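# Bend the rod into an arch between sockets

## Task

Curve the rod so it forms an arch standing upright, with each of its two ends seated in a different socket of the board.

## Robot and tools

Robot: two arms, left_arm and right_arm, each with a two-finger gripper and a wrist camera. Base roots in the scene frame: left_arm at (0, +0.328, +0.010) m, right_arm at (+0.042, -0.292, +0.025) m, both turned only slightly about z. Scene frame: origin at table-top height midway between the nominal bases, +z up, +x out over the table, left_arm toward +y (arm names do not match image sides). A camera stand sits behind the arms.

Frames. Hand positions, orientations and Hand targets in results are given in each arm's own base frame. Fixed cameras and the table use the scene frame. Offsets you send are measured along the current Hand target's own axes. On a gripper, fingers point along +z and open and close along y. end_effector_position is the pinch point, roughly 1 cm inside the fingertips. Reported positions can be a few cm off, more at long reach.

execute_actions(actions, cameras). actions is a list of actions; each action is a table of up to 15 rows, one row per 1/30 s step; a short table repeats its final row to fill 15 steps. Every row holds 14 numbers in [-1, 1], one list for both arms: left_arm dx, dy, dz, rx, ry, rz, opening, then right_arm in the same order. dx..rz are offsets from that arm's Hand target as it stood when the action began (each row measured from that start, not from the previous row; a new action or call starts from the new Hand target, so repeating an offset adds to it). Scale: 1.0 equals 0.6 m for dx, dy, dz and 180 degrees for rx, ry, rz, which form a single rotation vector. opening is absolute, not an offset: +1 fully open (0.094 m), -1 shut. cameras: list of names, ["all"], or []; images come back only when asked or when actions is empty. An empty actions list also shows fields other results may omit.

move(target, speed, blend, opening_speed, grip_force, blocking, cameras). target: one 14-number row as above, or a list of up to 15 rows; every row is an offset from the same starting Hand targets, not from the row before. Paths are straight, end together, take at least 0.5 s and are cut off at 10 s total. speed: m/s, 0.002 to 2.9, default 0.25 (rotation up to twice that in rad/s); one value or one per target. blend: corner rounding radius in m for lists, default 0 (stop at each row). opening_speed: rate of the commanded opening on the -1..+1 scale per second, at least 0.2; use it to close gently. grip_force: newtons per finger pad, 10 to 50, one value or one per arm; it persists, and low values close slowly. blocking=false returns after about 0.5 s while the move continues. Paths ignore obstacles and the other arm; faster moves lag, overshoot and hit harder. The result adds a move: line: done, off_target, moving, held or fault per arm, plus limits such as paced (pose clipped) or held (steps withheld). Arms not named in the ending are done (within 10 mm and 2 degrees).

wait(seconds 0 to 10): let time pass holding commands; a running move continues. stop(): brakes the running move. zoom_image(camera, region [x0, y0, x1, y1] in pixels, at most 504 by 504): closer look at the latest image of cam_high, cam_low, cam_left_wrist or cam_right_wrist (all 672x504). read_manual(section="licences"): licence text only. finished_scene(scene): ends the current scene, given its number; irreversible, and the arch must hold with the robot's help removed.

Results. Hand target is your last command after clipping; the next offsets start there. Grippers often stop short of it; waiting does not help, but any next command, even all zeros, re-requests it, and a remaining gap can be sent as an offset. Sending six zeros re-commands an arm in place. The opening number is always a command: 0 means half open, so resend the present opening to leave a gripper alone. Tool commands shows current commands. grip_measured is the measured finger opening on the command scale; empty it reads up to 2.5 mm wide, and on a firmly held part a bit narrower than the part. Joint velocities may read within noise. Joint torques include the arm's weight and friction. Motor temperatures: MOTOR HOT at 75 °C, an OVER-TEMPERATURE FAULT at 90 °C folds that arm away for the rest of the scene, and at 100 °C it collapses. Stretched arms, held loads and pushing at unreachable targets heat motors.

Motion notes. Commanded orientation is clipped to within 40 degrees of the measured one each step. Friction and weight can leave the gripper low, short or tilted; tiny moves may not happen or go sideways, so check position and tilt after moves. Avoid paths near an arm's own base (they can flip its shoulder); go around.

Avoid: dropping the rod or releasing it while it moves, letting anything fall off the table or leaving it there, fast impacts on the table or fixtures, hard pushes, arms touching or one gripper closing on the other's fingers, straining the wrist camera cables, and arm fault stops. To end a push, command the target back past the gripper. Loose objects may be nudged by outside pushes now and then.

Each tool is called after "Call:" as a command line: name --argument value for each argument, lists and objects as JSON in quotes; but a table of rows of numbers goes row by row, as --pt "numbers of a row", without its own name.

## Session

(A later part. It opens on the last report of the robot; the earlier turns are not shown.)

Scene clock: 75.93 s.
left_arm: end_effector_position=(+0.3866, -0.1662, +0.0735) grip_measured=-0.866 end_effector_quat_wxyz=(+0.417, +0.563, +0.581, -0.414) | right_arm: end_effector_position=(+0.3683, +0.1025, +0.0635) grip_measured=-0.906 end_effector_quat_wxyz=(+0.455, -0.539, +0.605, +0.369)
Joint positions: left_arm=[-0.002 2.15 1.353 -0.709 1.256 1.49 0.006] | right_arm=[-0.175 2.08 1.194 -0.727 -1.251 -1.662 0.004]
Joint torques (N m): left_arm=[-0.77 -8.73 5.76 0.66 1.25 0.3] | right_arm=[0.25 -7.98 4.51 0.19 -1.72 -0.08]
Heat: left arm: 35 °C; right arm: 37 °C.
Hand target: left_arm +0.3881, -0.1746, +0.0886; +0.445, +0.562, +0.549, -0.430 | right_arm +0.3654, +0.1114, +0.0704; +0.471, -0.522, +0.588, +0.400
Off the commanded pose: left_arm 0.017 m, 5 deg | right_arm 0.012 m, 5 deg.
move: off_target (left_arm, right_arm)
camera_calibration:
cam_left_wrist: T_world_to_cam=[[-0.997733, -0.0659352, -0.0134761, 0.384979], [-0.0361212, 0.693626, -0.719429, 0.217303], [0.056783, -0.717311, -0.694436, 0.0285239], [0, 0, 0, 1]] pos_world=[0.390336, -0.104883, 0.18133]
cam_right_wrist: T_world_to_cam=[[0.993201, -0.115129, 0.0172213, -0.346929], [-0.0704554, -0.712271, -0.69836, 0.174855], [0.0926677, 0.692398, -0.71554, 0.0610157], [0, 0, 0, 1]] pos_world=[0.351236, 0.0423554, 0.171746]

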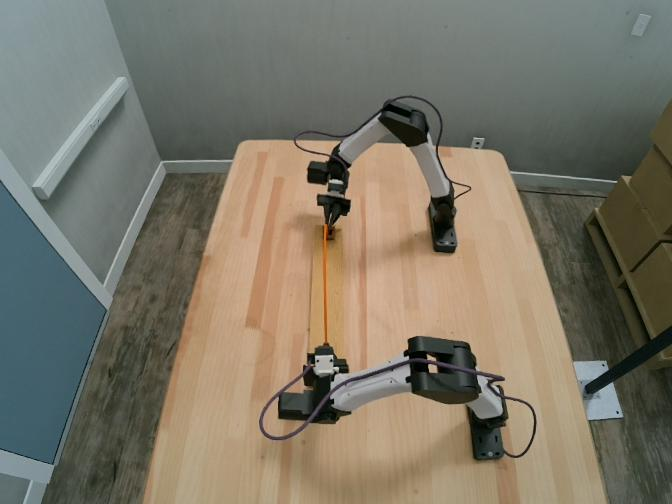

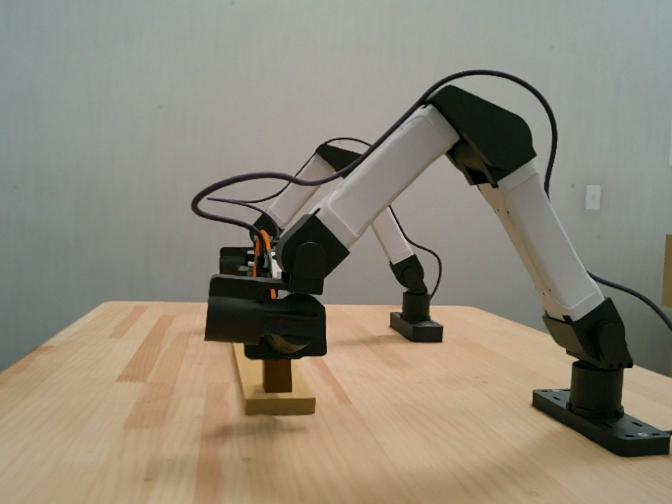

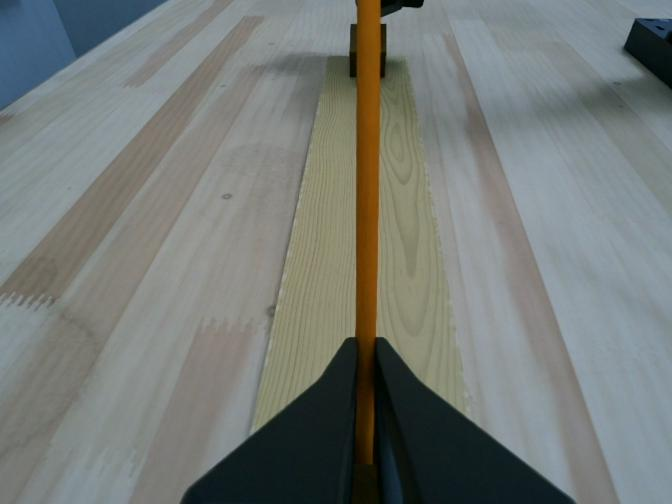

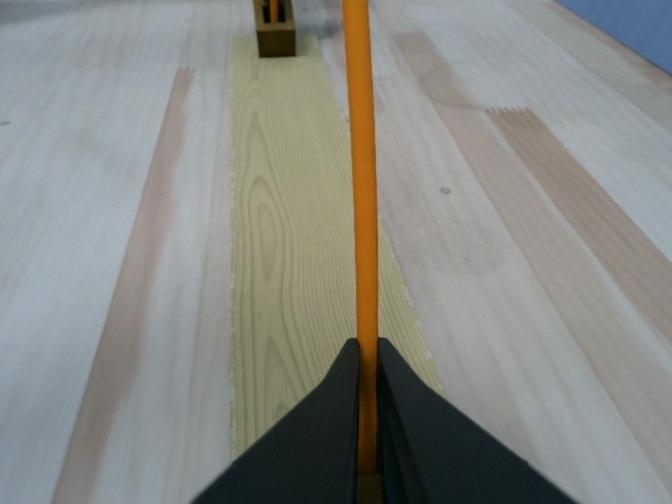

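Call:
move --target '[0, 0.005, 0, 0, 0, -0.0167, -1, 0, -0.0049, 0.001, 0, 0, 0.0167, -1]' --speed 0.05

Call:
move --target '[0, 0, 0, 0, 0, 0, -0.65, 0, 0, 0, 0, 0, 0, -0.65]' --opening_speed 0.25 --cameras '["all"]'

Call:
zoom_image --camera "cam_high" --region '[280, 200, 390, 390]'

Scene clock: 79.83 s.
left_arm: end_effector_position=(+0.3874, -0.1667, +0.0732) grip_measured=-0.866 end_effector_quat_wxyz=(+0.414, +0.554, +0.586, -0.423) | right_arm: end_effector_position=(+0.3687, +0.1030, +0.0628) grip_measured=-0.906 end_effector_quat_wxyz=(+0.454, -0.531, +0.608, +0.377)
Joint positions: left_arm=[-0.002 2.158 1.358 -0.709 1.265 1.468 0.006] | right_arm=[-0.175 2.088 1.194 -0.722 -1.261 -1.643 0.004]
Joint torques (N m): left_arm=[-0.77 -8.59 6.95 0.53 1.15 0.06] | right_arm=[0.44 -7.71 5.89 0.09 -1.6 0.29]
Heat: left arm: 35 °C; right arm: 37 °C.
Hand target: left_arm +0.3911, -0.1746, +0.0887; +0.433, +0.548, +0.564, -0.441 | right_arm +0.3684, +0.1116, +0.0704; +0.460, -0.507, +0.601, +0.412
Off the commanded pose: left_arm 0.018 m, 4 deg | right_arm 0.011 m, 5 deg.
move: off_target (left_arm, right_arm)

Scene clock: 81.73 s.
left_arm: end_effector_position=(+0.3869, -0.1685, +0.0782) grip_measured=-0.653 end_effector_quat_wxyz=(+0.422, +0.546, +0.578, -0.435) | right_arm: end_effector_position=(+0.3672, +0.1073, +0.0675) grip_measured=-0.652 end_effector_quat_wxyz=(+0.458, -0.517, +0.606, +0.395)
Joint positions: left_arm=[-0.002 2.161 1.358 -0.709 1.302 1.467 0.016] | right_arm=[-0.169 2.093 1.194 -0.733 -1.298 -1.628 0.016]
Joint torques (N m): left_arm=[-0.79 -8.81 6.91 0.55 0.79 0.07] | right_arm=[0.5 -8.14 5.79 0.13 -1.2 0.17]
Heat: left arm: 35 °C; right arm: 37 °C.
Hand target: left_arm +0.3911, -0.1746, +0.0887; +0.433, +0.548, +0.564, -0.441 | right_arm +0.3684, +0.1116, +0.0704; +0.460, -0.507, +0.601, +0.412
Off the commanded pose: left_arm 0.013 m, 2 deg | right_arm 0.005 m, 2 deg.
move: off_target (left_arm)
camera_calibration:
cam_left_wrist: T_world_to_cam=[[-0.997414, -0.069609, 0.0178779, 0.381962], [-0.0594539, 0.659429, -0.749412, 0.22791], [0.0403767, -0.748537, -0.661862, 0.0286775], [0, 0, 0, 1]] pos_world=[0.393366, -0.102236, 0.182951]
cam_right_wrist: T_world_to_cam=[[0.992183, -0.120933, -0.0307899, -0.341057], [-0.104691, -0.672357, -0.732786, 0.191479], [0.067916, 0.730281, -0.679762, 0.0632109], [0, 0, 0, 1]] pos_world=[0.354144, 0.0413354, 0.17278]

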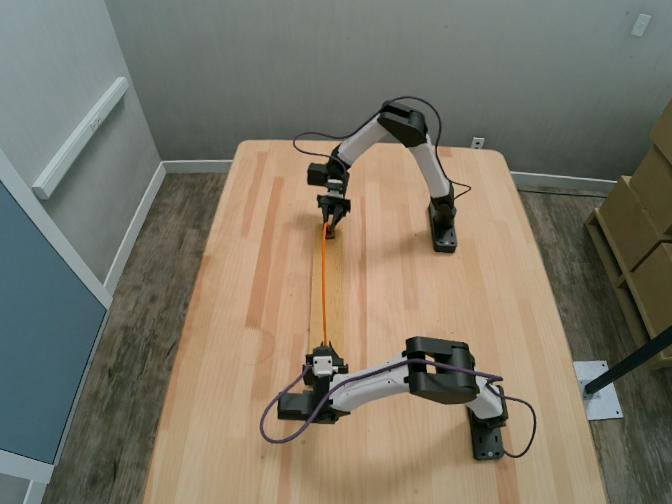

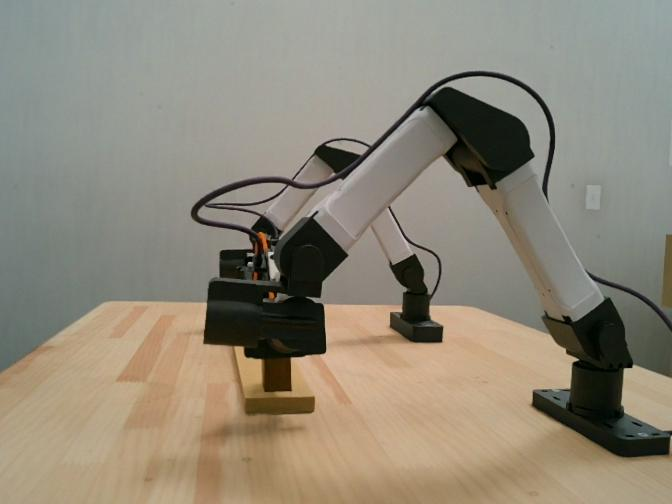

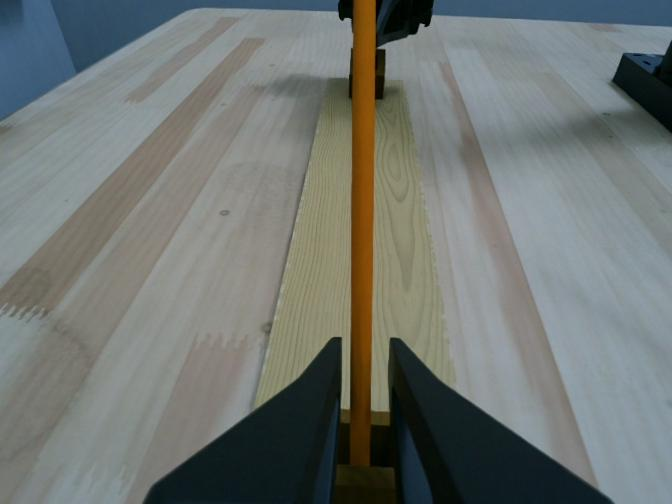

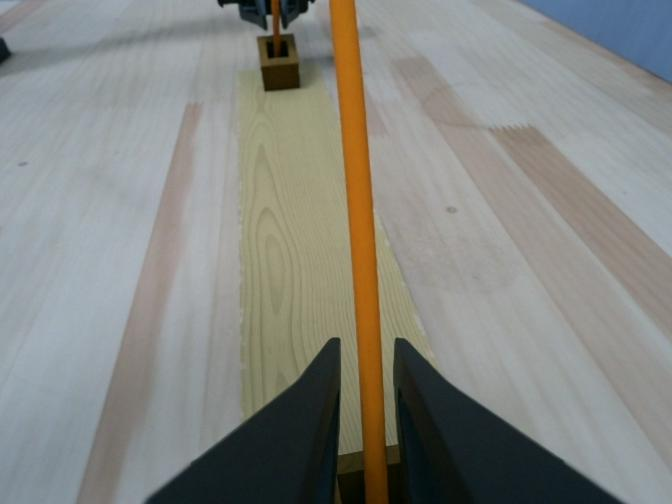

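Scaled by 2.653 from the camera's 672x504 image, which has a finer 960x720 frame.

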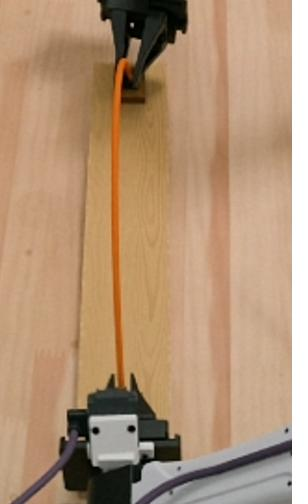

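Call:
move --pt "0 0 0 0 0 0 -0.2 0 0 0 0 0 0 -0.2" --pt "0 0 -0.11 0 0 0 -0.2 0 0 -0.11 0 0 0 -0.2" --speed 0.1 --cameras '["all"]'

Scene clock: 88.83 s.
left_arm: end_effector_position=(+0.3891, -0.1109, +0.0994) grip_measured=-0.203 end_effector_quat_wxyz=(+0.433, +0.539, +0.570, -0.445) | right_arm: end_effector_position=(+0.3572, +0.0503, +0.0871) grip_measured=-0.202 end_effector_quat_wxyz=(+0.463, -0.493, +0.619, +0.398)
Joint positions: left_arm=[0.15 2.313 1.645 -1.424 1.304 2.067 0.037] | right_arm=[-0.34 2.172 1.365 -1.282 -1.274 -2.073 0.038]
Joint torques (N m): left_arm=[0.01 -9.36 6.6 -0.54 0.31 0.29] | right_arm=[-0.54 -8.42 6.54 -0.79 -0.59 -0.14]
Heat: left arm: 36 °C; right arm: 37 °C.
Hand target: left_arm +0.3907, -0.1105, +0.1042; +0.433, +0.548, +0.564, -0.441 | right_arm +0.3594, +0.0481, +0.0860; +0.460, -0.507, +0.601, +0.412
Off the commanded pose: left_arm 0.005 m, 1 deg | right_arm 0.003 m, 3 deg.
joint sent to its limit (right arm) — joint 6 (wrist roll), lower limit. The joint targets are off in position and orientation.
move: off_target (right_arm)
camera_calibration:
cam_left_wrist: T_world_to_cam=[[-0.997475, -0.0687343, 0.0178829, 0.387956], [-0.0573572, 0.631105, -0.773574, 0.204369], [0.0418851, -0.772646, -0.633454, 0.079612], [0, 0, 0, 1]] pos_world=[0.395363, -0.0408006, 0.201587]
cam_right_wrist: T_world_to_cam=[[0.984612, -0.164026, -0.0602936, -0.330092], [-0.154071, -0.651934, -0.742458, 0.183956], [0.082475, 0.740322, -0.667174, 0.112076], [0, 0, 0, 1]] pos_world=[0.344112, -0.0171889, 0.191451]

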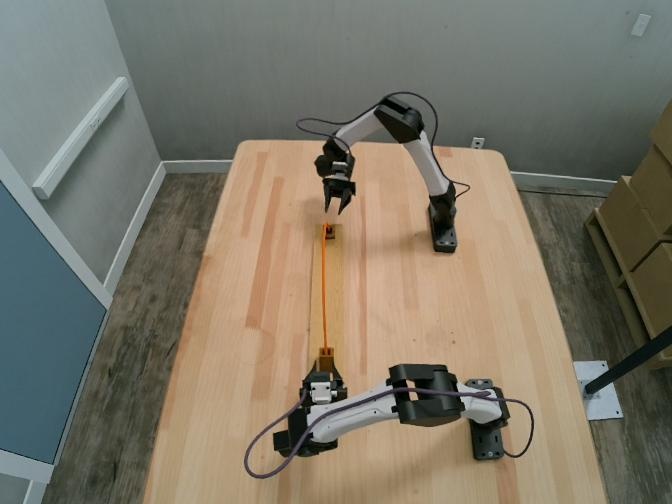

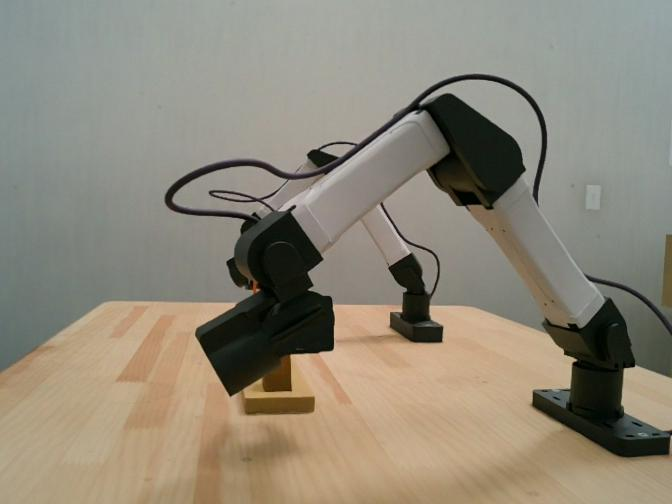

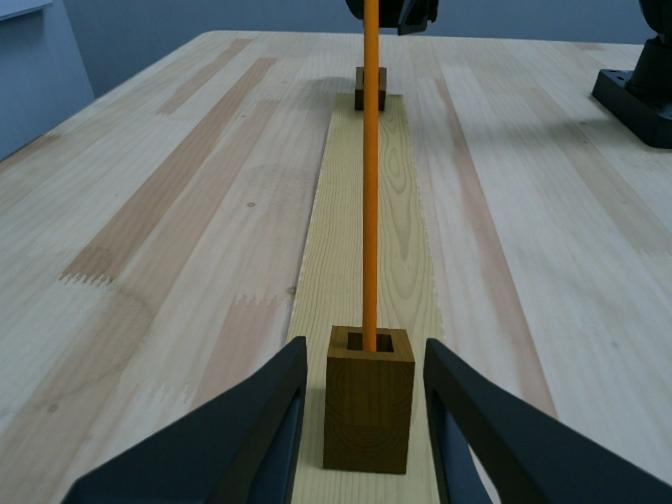

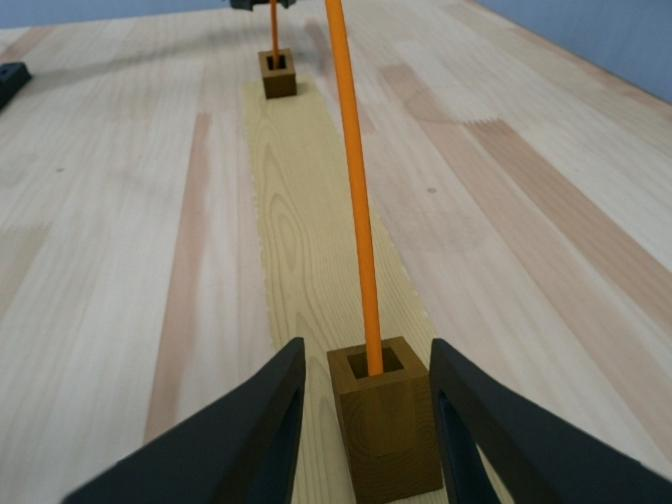

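Call:
finished_scene --scene 2

The scene is finished: the task was done.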